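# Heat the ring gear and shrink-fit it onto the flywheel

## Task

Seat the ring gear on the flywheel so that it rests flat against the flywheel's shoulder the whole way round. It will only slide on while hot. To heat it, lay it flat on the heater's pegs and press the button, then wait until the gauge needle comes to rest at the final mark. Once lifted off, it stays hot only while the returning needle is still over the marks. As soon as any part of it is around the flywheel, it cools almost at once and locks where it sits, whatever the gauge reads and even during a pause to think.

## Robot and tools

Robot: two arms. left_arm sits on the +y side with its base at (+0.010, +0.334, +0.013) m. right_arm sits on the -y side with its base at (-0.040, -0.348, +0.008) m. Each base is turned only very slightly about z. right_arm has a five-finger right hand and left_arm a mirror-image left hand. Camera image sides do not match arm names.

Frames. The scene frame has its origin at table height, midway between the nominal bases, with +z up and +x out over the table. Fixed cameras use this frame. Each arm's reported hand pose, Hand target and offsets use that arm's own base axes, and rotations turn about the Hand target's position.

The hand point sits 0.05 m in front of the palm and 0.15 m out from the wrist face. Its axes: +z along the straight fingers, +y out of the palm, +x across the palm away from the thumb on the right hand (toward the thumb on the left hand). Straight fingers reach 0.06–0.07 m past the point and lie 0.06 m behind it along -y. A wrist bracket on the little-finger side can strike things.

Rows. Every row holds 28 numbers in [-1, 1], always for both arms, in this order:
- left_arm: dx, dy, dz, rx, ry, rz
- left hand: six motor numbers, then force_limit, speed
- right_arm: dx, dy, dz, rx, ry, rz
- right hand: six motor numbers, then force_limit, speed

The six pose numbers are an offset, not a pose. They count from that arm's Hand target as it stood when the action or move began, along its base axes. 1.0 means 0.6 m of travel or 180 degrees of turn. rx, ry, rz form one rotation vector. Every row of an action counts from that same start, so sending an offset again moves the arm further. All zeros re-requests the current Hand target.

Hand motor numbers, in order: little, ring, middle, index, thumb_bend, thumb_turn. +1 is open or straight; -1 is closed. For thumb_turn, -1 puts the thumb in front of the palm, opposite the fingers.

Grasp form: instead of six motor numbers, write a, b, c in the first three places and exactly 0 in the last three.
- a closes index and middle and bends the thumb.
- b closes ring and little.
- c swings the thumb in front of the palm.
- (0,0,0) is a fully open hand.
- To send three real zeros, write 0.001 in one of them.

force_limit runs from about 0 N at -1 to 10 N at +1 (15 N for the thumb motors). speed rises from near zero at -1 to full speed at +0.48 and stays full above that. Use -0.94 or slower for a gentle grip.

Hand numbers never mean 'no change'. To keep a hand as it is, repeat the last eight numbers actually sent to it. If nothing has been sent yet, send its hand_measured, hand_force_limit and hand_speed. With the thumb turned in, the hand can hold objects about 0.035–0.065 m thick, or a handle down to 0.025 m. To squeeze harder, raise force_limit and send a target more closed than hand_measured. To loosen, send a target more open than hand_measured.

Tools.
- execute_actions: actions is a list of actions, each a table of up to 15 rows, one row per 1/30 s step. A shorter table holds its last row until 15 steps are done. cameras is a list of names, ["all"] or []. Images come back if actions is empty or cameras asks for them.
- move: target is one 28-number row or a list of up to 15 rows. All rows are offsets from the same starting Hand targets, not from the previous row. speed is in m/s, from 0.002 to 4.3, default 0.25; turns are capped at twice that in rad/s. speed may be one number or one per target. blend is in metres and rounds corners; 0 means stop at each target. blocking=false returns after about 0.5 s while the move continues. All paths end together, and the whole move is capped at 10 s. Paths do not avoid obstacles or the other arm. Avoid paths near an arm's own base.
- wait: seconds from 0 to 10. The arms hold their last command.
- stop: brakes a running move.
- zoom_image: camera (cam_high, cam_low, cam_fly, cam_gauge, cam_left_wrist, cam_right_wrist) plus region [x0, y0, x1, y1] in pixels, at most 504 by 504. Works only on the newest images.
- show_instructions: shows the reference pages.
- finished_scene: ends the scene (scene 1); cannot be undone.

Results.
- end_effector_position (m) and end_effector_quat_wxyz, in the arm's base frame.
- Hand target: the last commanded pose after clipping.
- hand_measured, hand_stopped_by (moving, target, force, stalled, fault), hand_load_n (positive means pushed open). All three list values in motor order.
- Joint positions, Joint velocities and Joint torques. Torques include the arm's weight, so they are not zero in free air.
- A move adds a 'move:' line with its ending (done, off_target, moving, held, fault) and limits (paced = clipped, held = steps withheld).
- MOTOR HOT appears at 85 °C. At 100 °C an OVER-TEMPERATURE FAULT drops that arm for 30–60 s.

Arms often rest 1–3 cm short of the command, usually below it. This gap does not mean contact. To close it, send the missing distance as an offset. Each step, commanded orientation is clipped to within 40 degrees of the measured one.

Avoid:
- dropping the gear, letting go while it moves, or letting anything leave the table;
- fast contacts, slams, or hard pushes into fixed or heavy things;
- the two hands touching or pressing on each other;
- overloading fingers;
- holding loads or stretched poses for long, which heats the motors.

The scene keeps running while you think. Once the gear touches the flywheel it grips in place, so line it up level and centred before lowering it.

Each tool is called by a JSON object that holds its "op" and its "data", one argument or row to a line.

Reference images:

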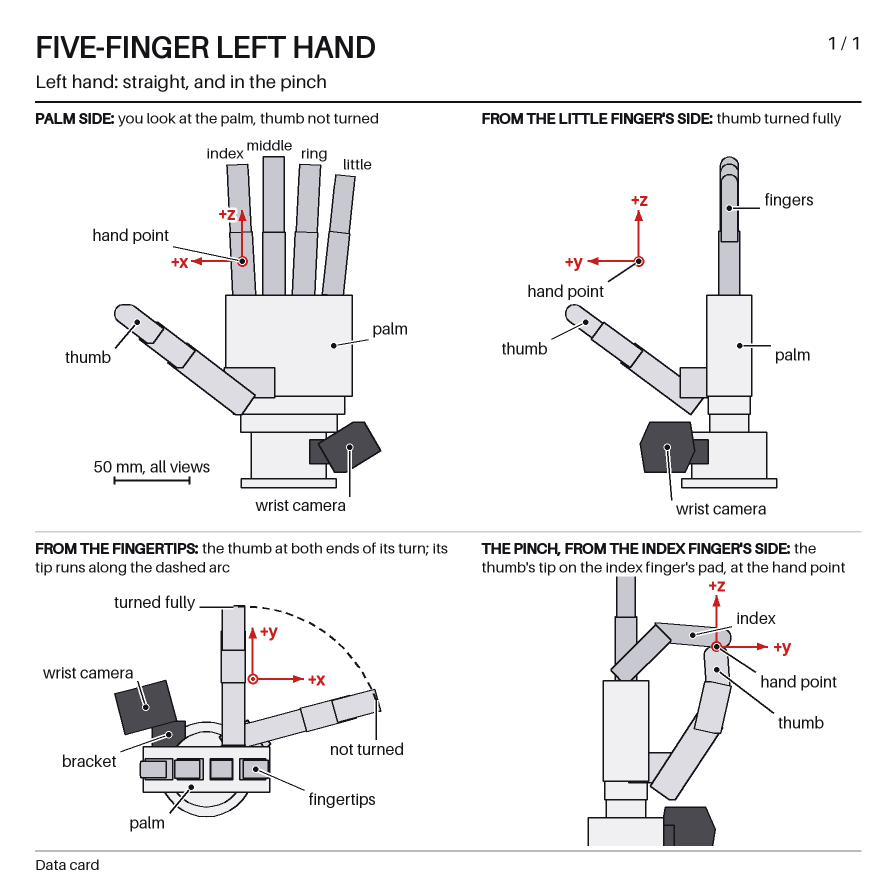

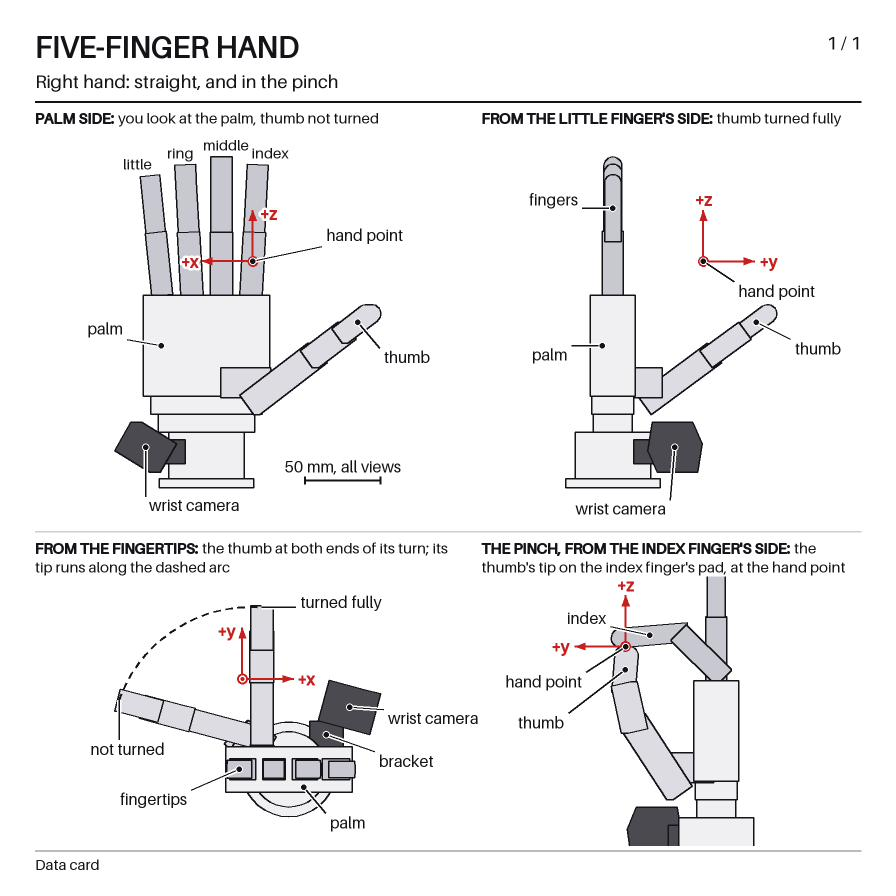

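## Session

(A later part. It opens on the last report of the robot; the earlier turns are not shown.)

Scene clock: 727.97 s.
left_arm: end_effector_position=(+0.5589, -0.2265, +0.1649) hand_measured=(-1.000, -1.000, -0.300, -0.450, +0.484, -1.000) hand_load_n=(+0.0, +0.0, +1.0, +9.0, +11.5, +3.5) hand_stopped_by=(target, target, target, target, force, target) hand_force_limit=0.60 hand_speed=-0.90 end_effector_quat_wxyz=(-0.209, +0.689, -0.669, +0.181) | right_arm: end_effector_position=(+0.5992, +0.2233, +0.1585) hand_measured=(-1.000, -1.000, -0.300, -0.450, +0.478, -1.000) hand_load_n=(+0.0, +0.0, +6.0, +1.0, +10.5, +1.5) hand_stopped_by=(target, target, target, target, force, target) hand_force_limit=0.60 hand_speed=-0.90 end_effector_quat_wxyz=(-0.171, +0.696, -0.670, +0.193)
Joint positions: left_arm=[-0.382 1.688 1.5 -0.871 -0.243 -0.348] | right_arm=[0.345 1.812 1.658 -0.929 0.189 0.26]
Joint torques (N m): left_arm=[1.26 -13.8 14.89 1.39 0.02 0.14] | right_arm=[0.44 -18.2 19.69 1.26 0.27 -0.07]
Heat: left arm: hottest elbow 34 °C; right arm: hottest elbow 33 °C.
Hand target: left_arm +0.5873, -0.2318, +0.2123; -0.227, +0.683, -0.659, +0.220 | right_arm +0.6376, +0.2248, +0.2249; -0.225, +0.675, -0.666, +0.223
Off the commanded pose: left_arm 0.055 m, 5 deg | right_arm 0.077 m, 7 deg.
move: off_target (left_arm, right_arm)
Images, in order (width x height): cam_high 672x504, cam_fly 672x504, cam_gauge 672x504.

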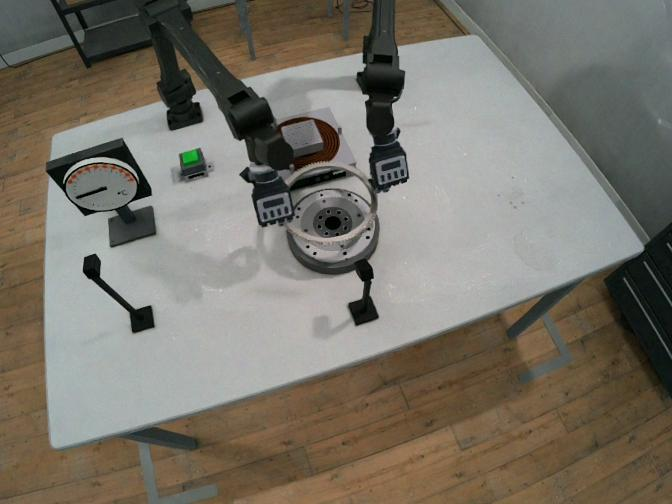

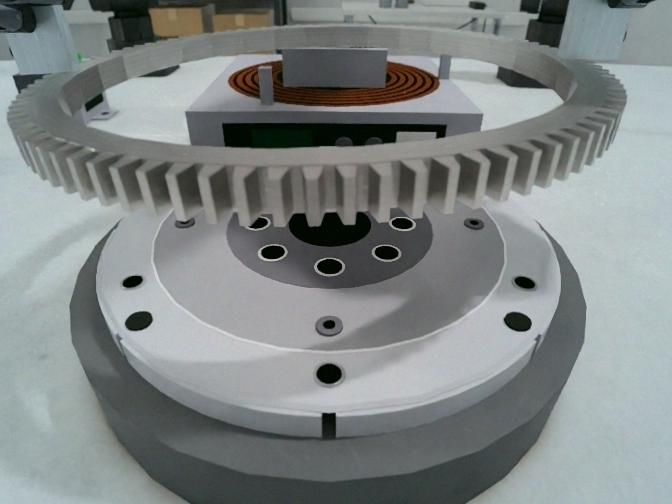

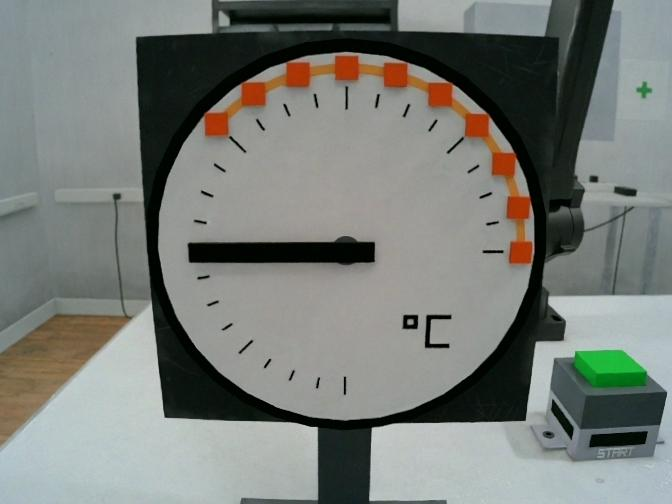

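{"op": "move", "data": {
  "target": [0.0747,0.011,-0.0767,0,-0.011,0, -1,-1,-0.3,-0.45,-0.35,-1, 0.6,-0.9, 0.075,0.0093,-0.064,0,-0.019,0, -1,-1,-0.3,-0.45,-0.35,-1, 0.6,-0.9],
  "speed": 0.08,
  "cameras": ["cam_high","cam_low","cam_fly","cam_left_wrist","cam_right_wrist"]
}}

{"op": "zoom_image", "data": {
  "camera": "cam_high",
  "region": [230, 150, 430, 300]
}}

Scene clock: 772.37 s.
left_arm: end_effector_position=(+0.5920, -0.2190, +0.1168) hand_measured=(-1.000, -1.000, -0.300, -0.450, +0.484, -1.000) hand_load_n=(+0.0, +0.0, +0.5, +8.0, +12.0, +3.5) hand_stopped_by=(target, target, target, target, force, target) hand_force_limit=0.60 hand_speed=-0.90 end_effector_quat_wxyz=(-0.213, +0.688, -0.670, +0.181) | right_arm: end_effector_position=(+0.6310, +0.2285, +0.1122) hand_measured=(-1.000, -1.000, -0.300, -0.450, +0.478, -1.000) hand_load_n=(+0.0, +0.0, +5.0, +1.5, +10.5, +2.0) hand_stopped_by=(target, target, target, target, force, target) hand_force_limit=0.60 hand_speed=-0.90 end_effector_quat_wxyz=(-0.180, +0.694, -0.667, +0.202)
Joint positions: left_arm=[-0.35 1.787 1.502 -0.764 -0.232 -0.314] | right_arm=[0.338 1.903 1.662 -0.813 0.192 0.247]
Joint torques (N m): left_arm=[1.44 -15.09 14.49 2.56 -0.04 0.17] | right_arm=[0.26 -19.43 19.86 2.36 0.63 -0.11]
Heat: left arm: hottest elbow 40 °C; right arm: hottest elbow 38 °C.
Hand target: left_arm +0.6322, -0.2251, +0.1664; -0.238, +0.679, -0.654, +0.232 | right_arm +0.6827, +0.2302, +0.1868; -0.245, +0.668, -0.659, +0.243
Off the commanded pose: left_arm 0.064 m, 7 deg | right_arm 0.090 m, 9 deg.
move: off_target (left_arm, right_arm)
Images, in order (width x height): cam_high 672x504, cam_low 672x504, cam_fly 672x504, cam_left_wrist 616x616, cam_right_wrist 616x616.

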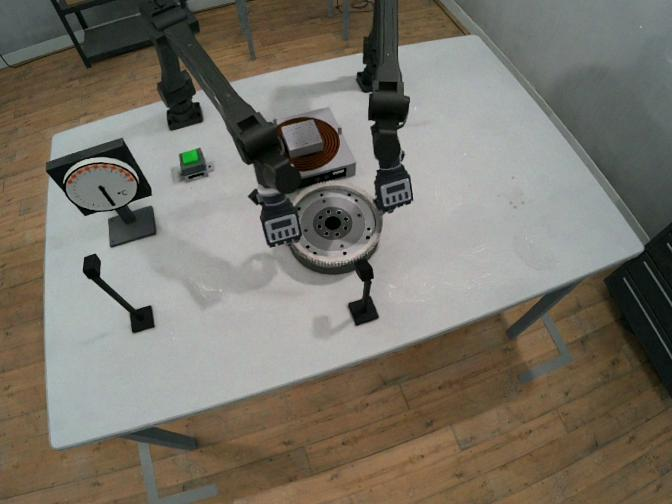

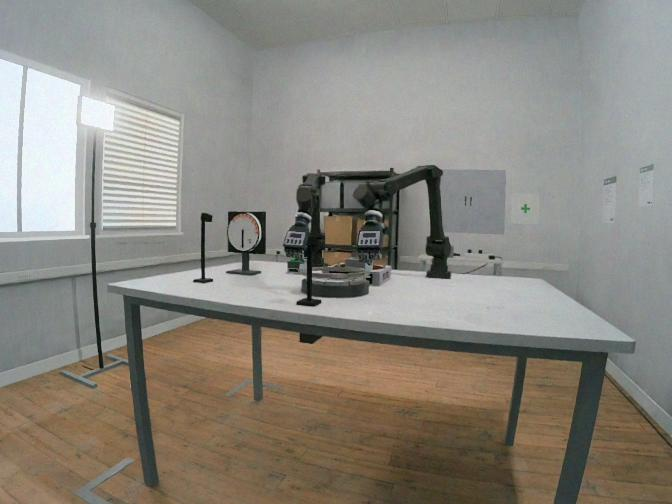

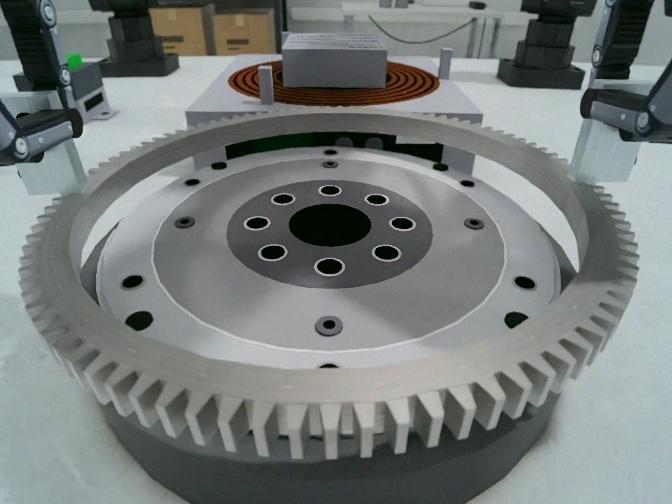

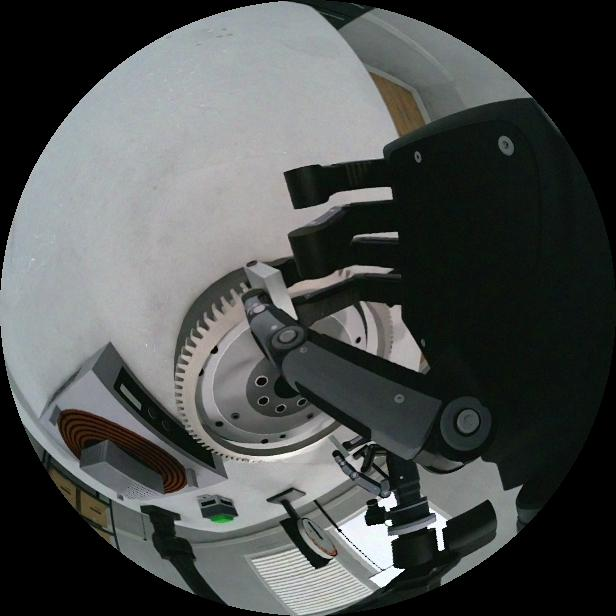

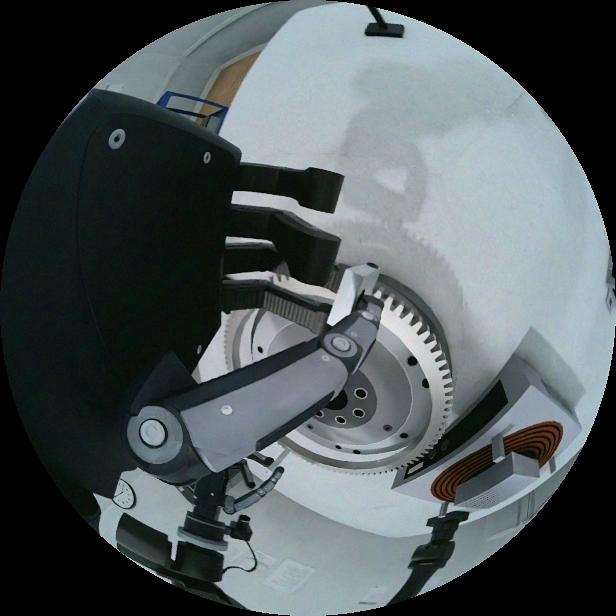

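Scaled by 2.520.

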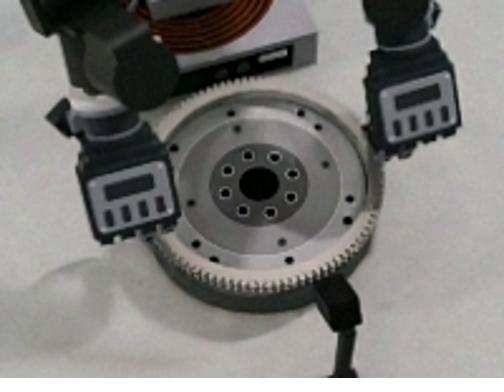

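{"op": "zoom_image", "data": {
  "camera": "cam_fly",
  "region": [0, 80, 200, 300]
}}

{"op": "zoom_image", "data": {
  "camera": "cam_fly",
  "region": [472, 80, 672, 300]
}}

{"op": "zoom_image", "data": {
  "camera": "cam_fly",
  "region": [230, 90, 430, 190]
}}

{"op": "zoom_image", "data": {
  "camera": "cam_fly",
  "region": [230, 320, 430, 480]
}}

{"op": "zoom_image", "data": {
  "camera": "cam_high",
  "region": [280, 175, 390, 285]
}}

Scaled by 2.291.

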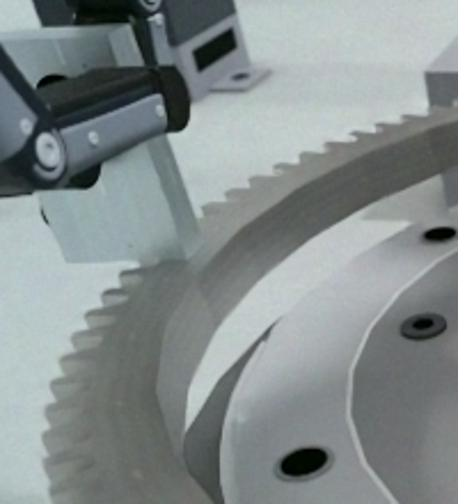

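Scaled by 2.291.

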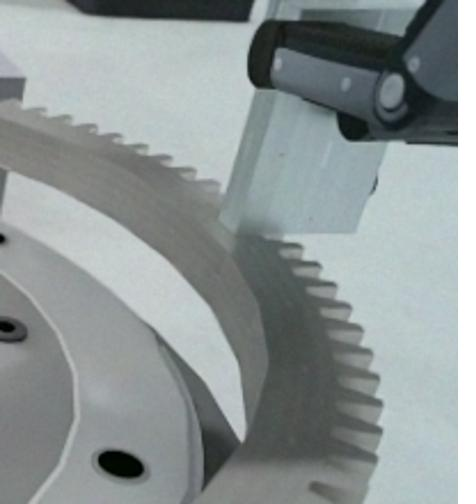

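Scaled by 2.520.

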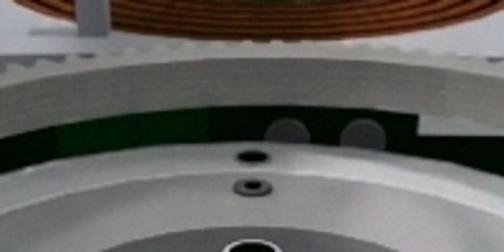

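Scaled by 2.520.

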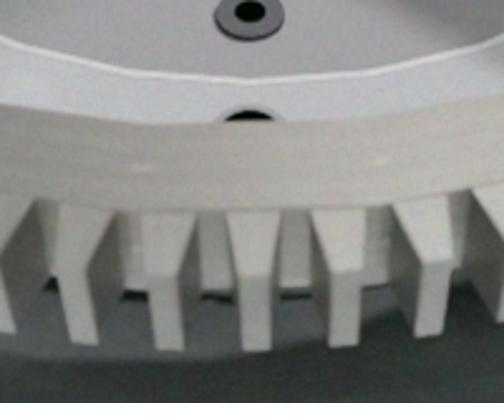

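Scaled by 4.582.

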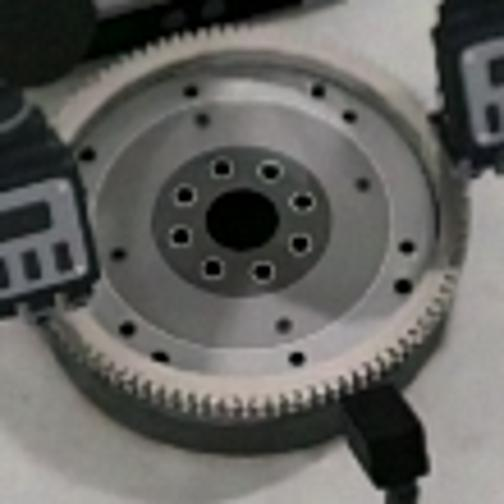

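{"op": "move", "data": {
  "target": [0,0,-0.0133,0,0,0, -1,-1,-0.3,-0.45,-0.35,-1, 0.6,-0.9, 0,0,-0.0067,0,0,0, -1,-1,-0.3,-0.45,-0.35,-1, 0.6,-0.9],
  "speed": 0.05,
  "cameras": ["cam_high","cam_low","cam_fly"]
}}

{"op": "zoom_image", "data": {
  "camera": "cam_fly",
  "region": [0, 80, 200, 300]
}}

{"op": "zoom_image", "data": {
  "camera": "cam_fly",
  "region": [472, 80, 672, 300]
}}

{"op": "zoom_image", "data": {
  "camera": "cam_fly",
  "region": [230, 90, 430, 190]
}}

{"op": "zoom_image", "data": {
  "camera": "cam_fly",
  "region": [230, 340, 430, 490]
}}

{"op": "zoom_image", "data": {
  "camera": "cam_high",
  "region": [280, 175, 390, 285]
}}

{"op": "zoom_image", "data": {
  "camera": "cam_low",
  "region": [280, 230, 390, 310]
}}

Scene clock: 853.00 s.
left_arm: end_effector_position=(+0.5962, -0.2202, +0.1156) hand_measured=(-1.000, -1.000, -0.300, -0.450, +0.484, -1.000) hand_load_n=(+0.0, +0.0, +1.0, +7.5, +12.0, +3.5) hand_stopped_by=(target, target, target, target, force, target) hand_force_limit=0.60 hand_speed=-0.90 end_effector_quat_wxyz=(-0.215, +0.686, -0.669, +0.187) | right_arm: end_effector_position=(+0.6338, +0.2274, +0.1128) hand_measured=(-1.000, -1.000, -0.300, -0.450, +0.478, -1.000) hand_load_n=(+0.0, +0.0, +4.5, +2.5, +10.5, +2.5) hand_stopped_by=(target, target, target, target, force, target) hand_force_limit=0.60 hand_speed=-0.90 end_effector_quat_wxyz=(-0.183, +0.693, -0.667, +0.205)
Joint positions: left_arm=[-0.35 1.792 1.502 -0.746 -0.231 -0.311] | right_arm=[0.336 1.904 1.662 -0.805 0.194 0.246]
Joint torques (N m): left_arm=[1.44 -14.97 13.56 2.67 -0.03 0.15] | right_arm=[0.44 -19.37 19.52 2.32 0.51 -0.07]
Heat: left arm: hottest elbow 50 °C; right arm: hottest elbow 50 °C.
Hand target: left_arm +0.6322, -0.2253, +0.1583; -0.238, +0.679, -0.655, +0.232 | right_arm +0.6827, +0.2302, +0.1828; -0.245, +0.668, -0.659, +0.243
Off the commanded pose: left_arm 0.056 m, 6 deg | right_arm 0.085 m, 9 deg.
move: off_target (left_arm, right_arm)
Images, in order (width x height): cam_high 672x504, cam_low 672x504, cam_fly 672x504.

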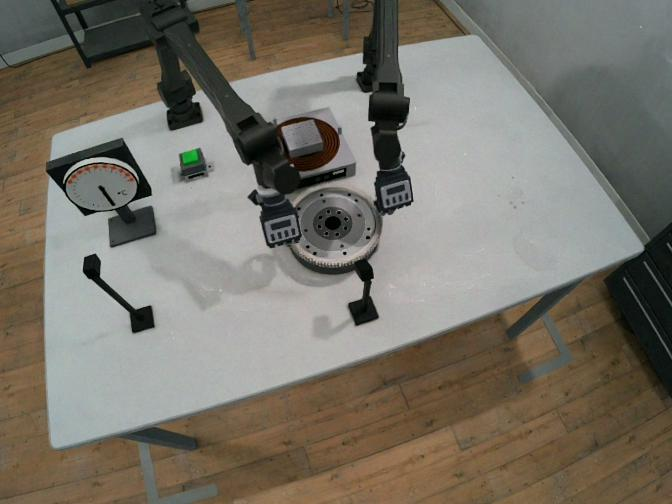

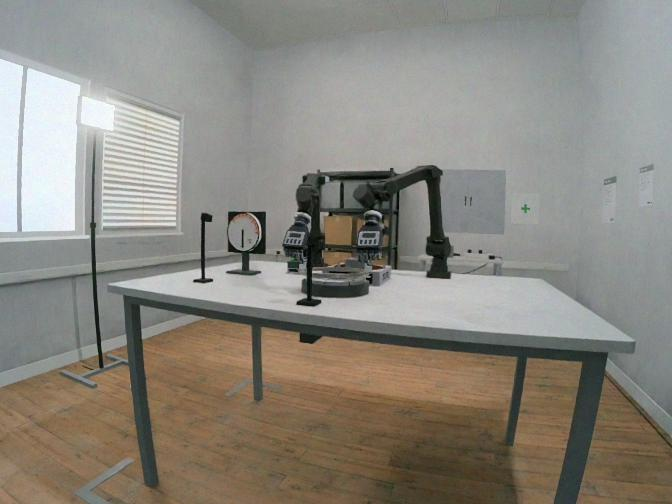

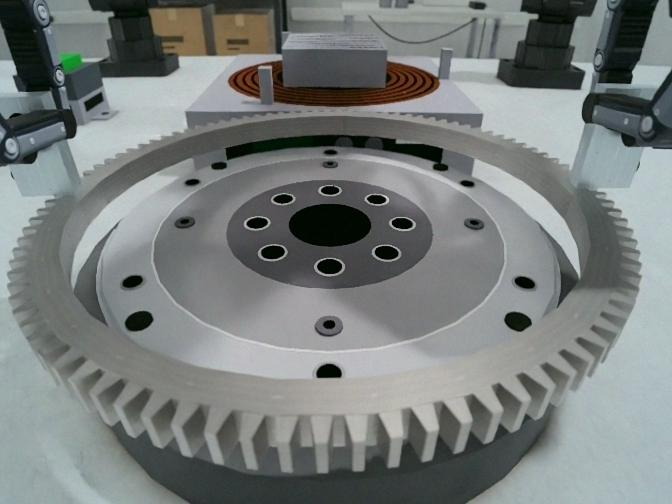

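Scaled by 2.291.

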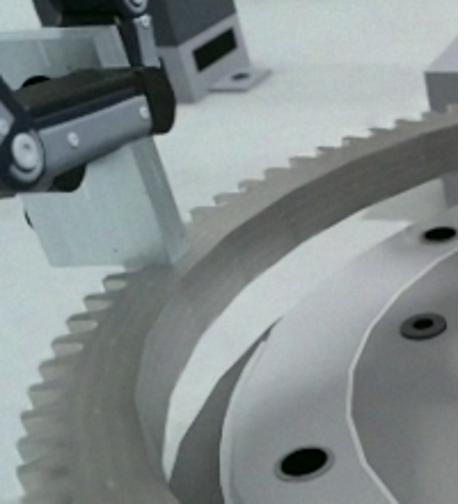

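Scaled by 2.291.

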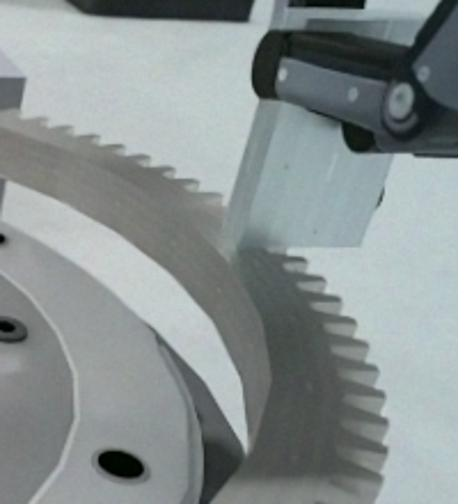

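Scaled by 2.520.

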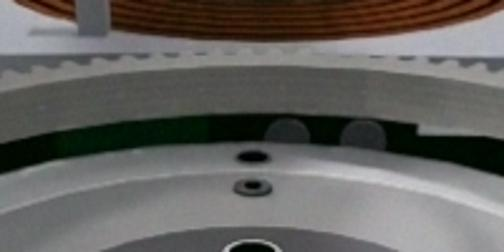

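Scaled by 2.520.

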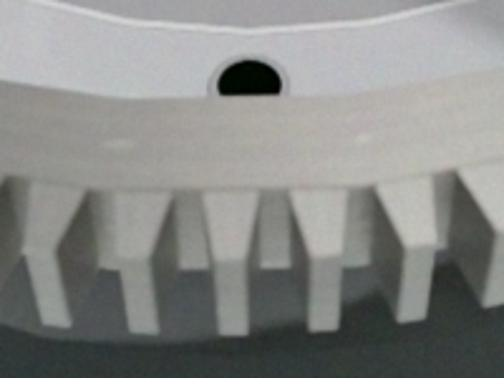

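Scaled by 4.582.

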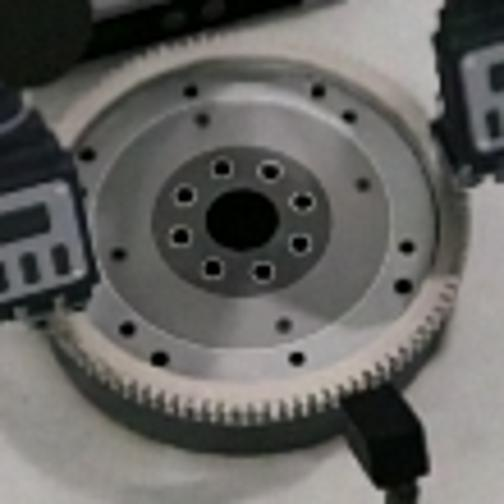

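Scaled by 4.582.

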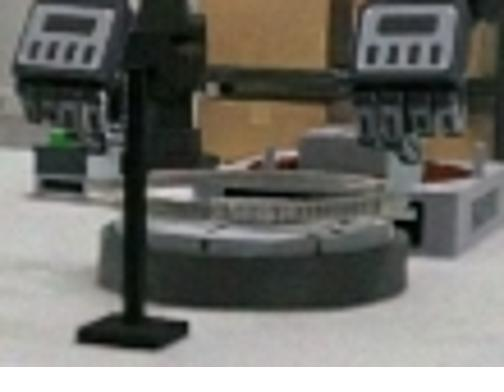

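{"op": "move", "data": {
  "target": [
    [0,0,0.1,0,0,0, -1,-1,-0.3,-0.45,-0.35,-1, 0.6,-0.9, 0,0,0.09,0,0,0, -1,-1,-0.3,-0.45,-0.35,-1, 0.6,-0.9],
    [-0.543,-0.0137,0.095,0,0,0, -1,-1,-0.3,-0.45,-0.35,-1, 0.6,-0.9, -0.543,0.008,0.075,0,0,0, -1,-1,-0.3,-0.45,-0.35,-1, 0.6,-0.9]
  ],
  "speed": 0.15,
  "blend": [0.02,0],
  "cameras": ["cam_high","cam_fly","cam_low"]
}}

{"op": "zoom_image", "data": {
  "camera": "cam_fly",
  "region": [160, 0, 504, 180]
}}

{"op": "zoom_image", "data": {
  "camera": "cam_fly",
  "region": [230, 360, 430, 500]
}}

{"op": "zoom_image", "data": {
  "camera": "cam_fly",
  "region": [50, 200, 250, 400]
}}

{"op": "zoom_image", "data": {
  "camera": "cam_fly",
  "region": [420, 200, 620, 400]
}}

{"op": "zoom_image", "data": {
  "camera": "cam_high",
  "region": [220, 60, 400, 200]
}}

Scene clock: 913.87 s.
left_arm: end_effector_position=(+0.3091, -0.2284, +0.1987) hand_measured=(-1.000, -1.000, -0.300, -0.450, +0.484, -1.000) hand_load_n=(+0.0, +0.0, +0.0, +8.0, +12.5, +3.5) hand_stopped_by=(target, target, target, target, force, target) hand_force_limit=0.60 hand_speed=-0.90 end_effector_quat_wxyz=(-0.239, +0.681, -0.659, +0.212) | right_arm: end_effector_position=(+0.3534, +0.2267, +0.1967) hand_measured=(-1.000, -1.000, -0.300, -0.450, +0.478, -1.000) hand_load_n=(+0.0, +0.0, +3.0, +4.5, +10.5, +0.5) hand_stopped_by=(target, target, target, target, force, target) hand_force_limit=0.60 hand_speed=-0.90 end_effector_quat_wxyz=(-0.206, +0.685, -0.657, +0.237)
Joint positions: left_arm=[-0.71 1.072 0.967 -0.975 -0.443 -0.631] | right_arm=[0.621 1.17 1.035 -0.908 0.378 0.475]
Joint torques (N m): left_arm=[-0.62 -6.89 9.2 1.4 -0.27 -0.05] | right_arm=[2.14 -10.29 12.25 1.62 0.68 0.17]
Heat: left arm: hottest elbow 48 °C; right arm: hottest elbow 51 °C.
Hand target: left_arm +0.3064, -0.2335, +0.2153; -0.238, +0.679, -0.655, +0.232 | right_arm +0.3569, +0.2350, +0.2277; -0.245, +0.668, -0.659, +0.242
Off the commanded pose: left_arm 0.018 m, 2 deg | right_arm 0.032 m, 5 deg.
move: off_target (left_arm, right_arm)
Images, in order (width x height): cam_high 672x504, cam_low 672x504, cam_fly 672x504.

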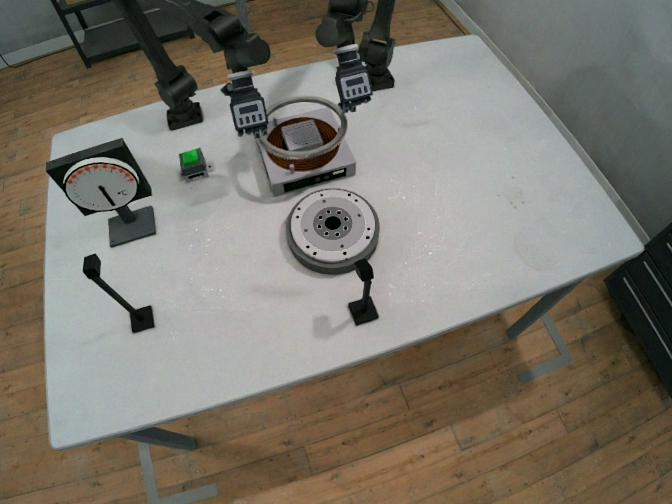

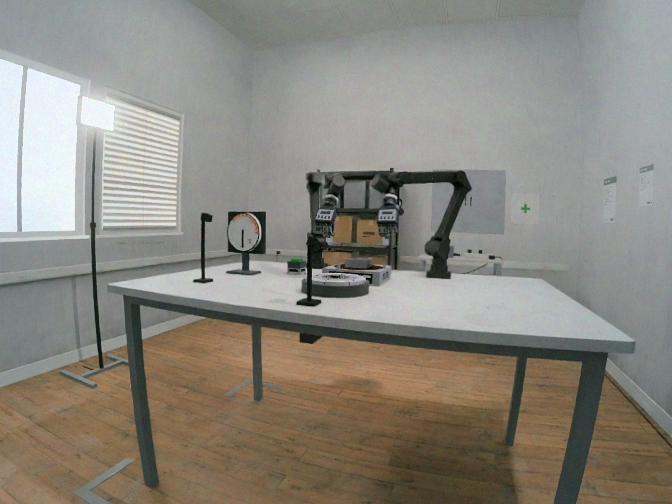

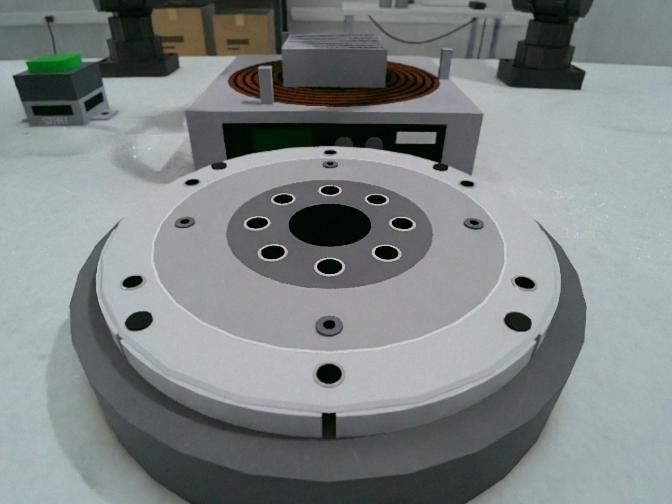

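Scaled by 1.465.

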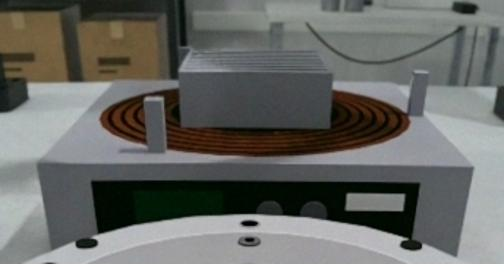

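Scaled by 2.520.

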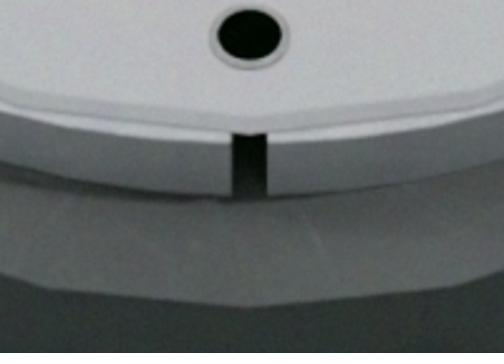

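Scaled by 2.520.

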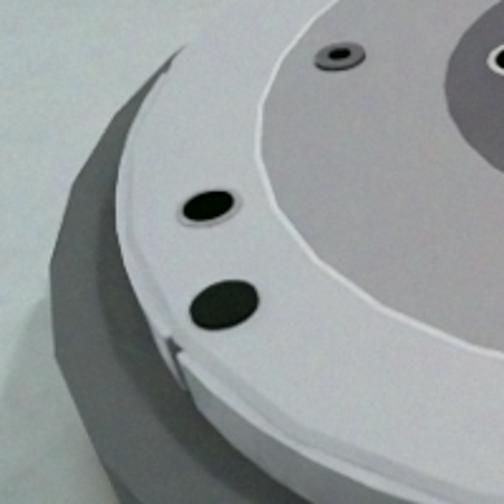

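Scaled by 2.520.

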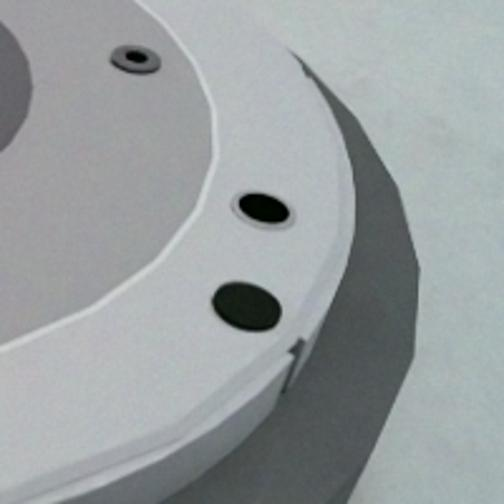

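Scaled by 2.800.

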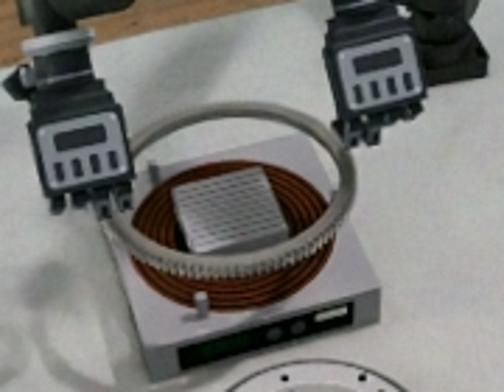

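{"op": "move", "data": {
  "target": [
    [0.5313,0.0137,0.005,0,0,0, -1,-1,-0.3,-0.45,-0.35,-1, 0.6,-0.9, 0.5313,-0.008,0.0252,0,0,0, -1,-1,-0.3,-0.45,-0.35,-1, 0.6,-0.9],
    [0.5313,0.0157,-0.095,0,0,0, -1,-1,-0.3,-0.45,-0.35,-1, 0.6,-0.9, 0.5313,-0.006,-0.0748,0,0,0, -1,-1,-0.3,-0.45,-0.35,-1, 0.6,-0.9]
  ],
  "speed": 0.15,
  "blend": [0.02,0],
  "cameras": ["cam_high","cam_fly","cam_low","cam_left_wrist","cam_right_wrist"]
}}

{"op": "zoom_image", "data": {
  "camera": "cam_left_wrist",
  "region": [160, 250, 420, 480]
}}

{"op": "zoom_image", "data": {
  "camera": "cam_right_wrist",
  "region": [200, 250, 470, 490]
}}

{"op": "zoom_image", "data": {
  "camera": "cam_fly",
  "region": [0, 80, 200, 300]
}}

{"op": "zoom_image", "data": {
  "camera": "cam_fly",
  "region": [472, 80, 672, 300]
}}

{"op": "zoom_image", "data": {
  "camera": "cam_fly",
  "region": [230, 90, 430, 190]
}}

{"op": "zoom_image", "data": {
  "camera": "cam_fly",
  "region": [230, 340, 430, 490]
}}

{"op": "zoom_image", "data": {
  "camera": "cam_high",
  "region": [280, 175, 390, 285]
}}

Scene clock: 988.37 s.
left_arm: end_effector_position=(+0.6134, -0.2215, +0.1397) hand_measured=(-1.000, -1.000, -0.300, -0.450, +0.484, -1.000) hand_load_n=(+0.5, +0.5, +0.0, +9.5, +11.5, +1.5) hand_stopped_by=(target, target, target, target, force, target) hand_force_limit=0.60 hand_speed=-0.90 end_effector_quat_wxyz=(-0.228, +0.684, -0.661, +0.207) | right_arm: end_effector_position=(+0.6528, +0.2297, +0.1348) hand_measured=(-1.000, -1.000, -0.300, -0.450, +0.478, -1.000) hand_load_n=(+0.0, +0.0, +3.0, +3.0, +10.5, +1.5) hand_stopped_by=(target, target, target, target, force, target) hand_force_limit=0.60 hand_speed=-0.90 end_effector_quat_wxyz=(-0.200, +0.687, -0.663, +0.220)
Joint positions: left_arm=[-0.344 1.789 1.549 -0.746 -0.235 -0.307] | right_arm=[0.333 1.911 1.72 -0.808 0.203 0.238]
Joint torques (N m): left_arm=[0.85 -15.38 9.05 2.97 0.11 0.07] | right_arm=[0.97 -20.07 13.71 2.55 0.19 -0.01]
Heat: left arm: hottest elbow 39 °C; right arm: hottest elbow 40 °C.
Hand target: left_arm +0.6252, -0.2241, +0.1585; -0.238, +0.679, -0.655, +0.232 | right_arm +0.6757, +0.2314, +0.1829; -0.245, +0.668, -0.659, +0.243
Off the commanded pose: left_arm 0.022 m, 3 deg | right_arm 0.053 m, 6 deg.
move: off_target (left_arm, right_arm)
Images, in order (width x height): cam_high 672x504, cam_low 672x504, cam_fly 672x504, cam_left_wrist 616x616, cam_right_wrist 616x616.

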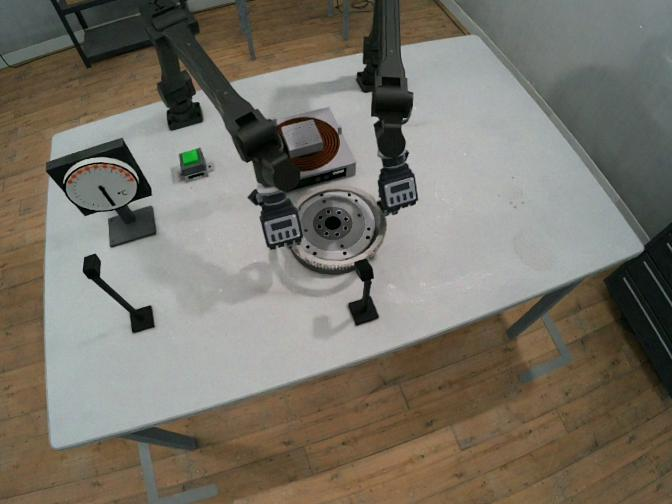

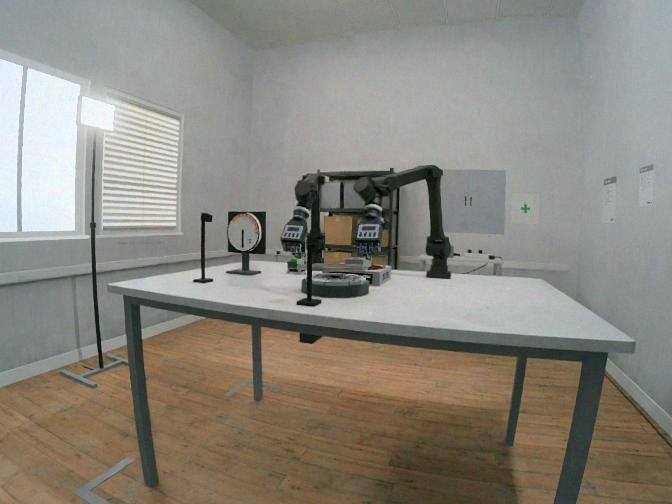

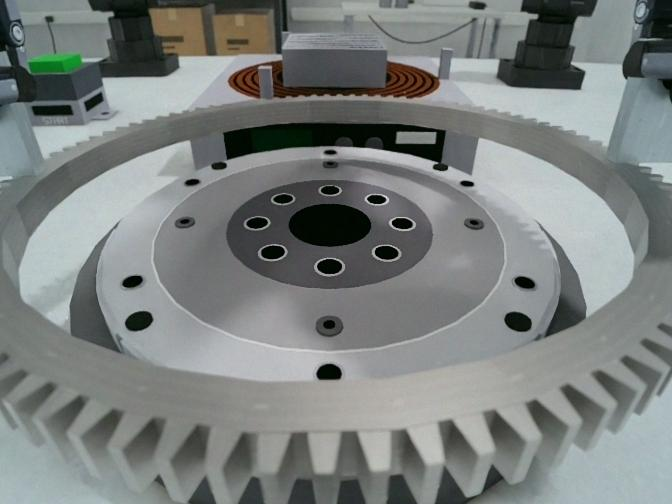

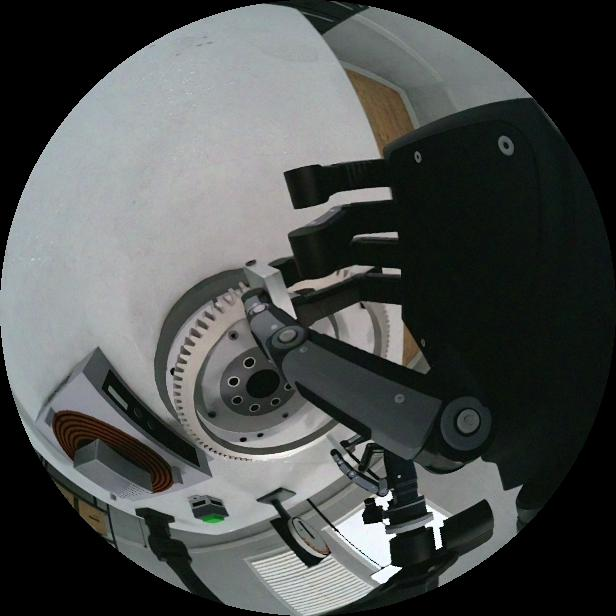

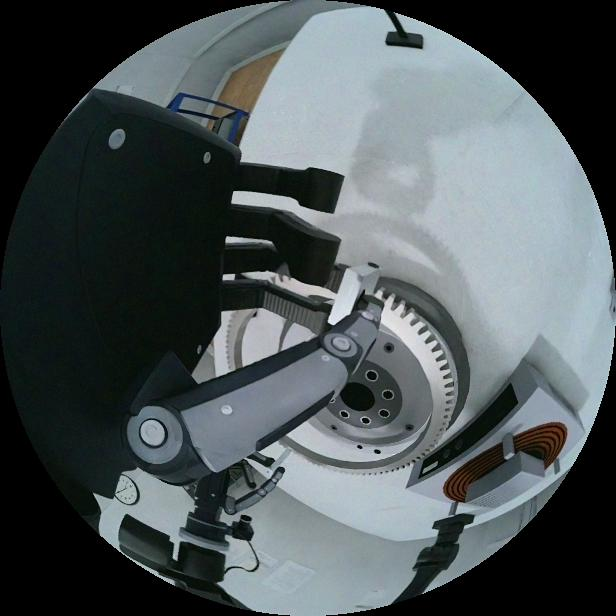

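Scaled by 1.938 from the camera's 616x616 image, which has a finer 880x880 frame.

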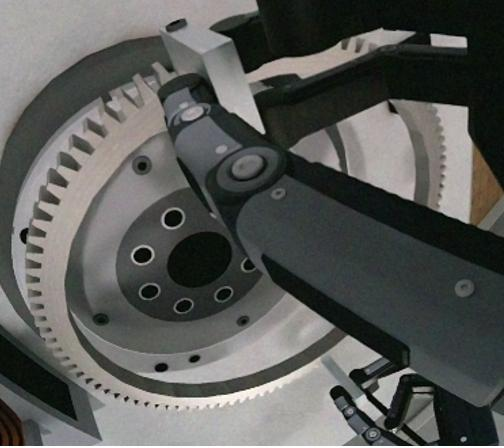

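Scaled by 1.867 from the camera's 616x616 image, which has a finer 880x880 frame.

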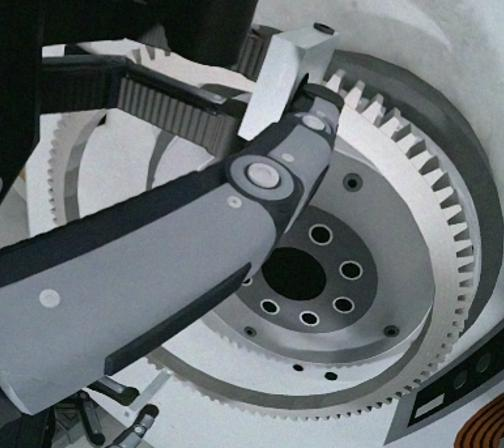

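Scaled by 2.291.

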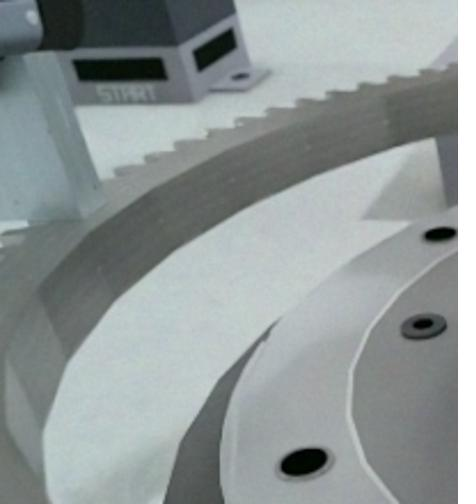

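Scaled by 2.291.

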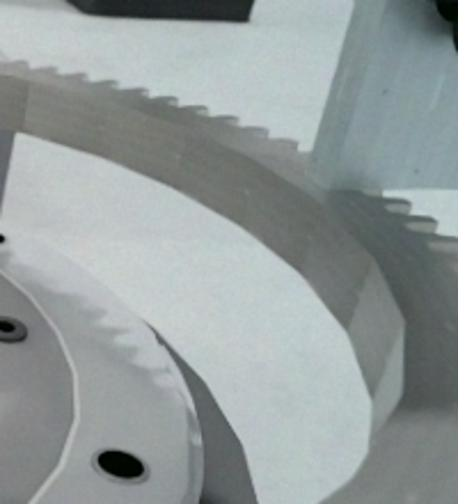

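Scaled by 2.520.

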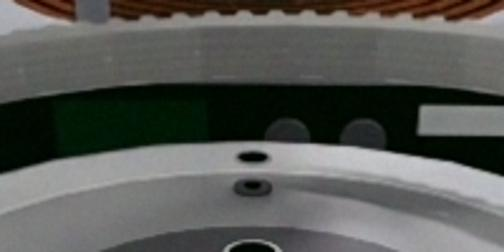

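Scaled by 2.520.

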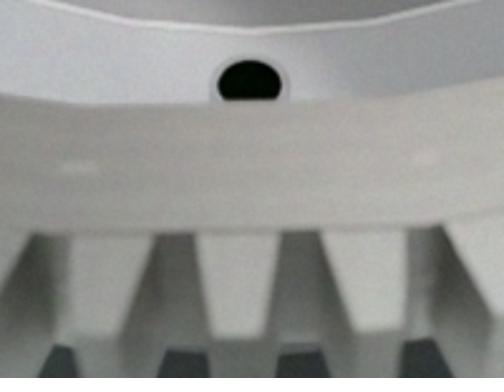

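Scaled by 4.582.

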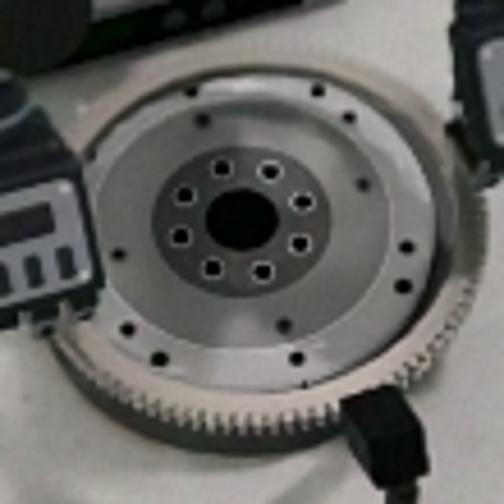

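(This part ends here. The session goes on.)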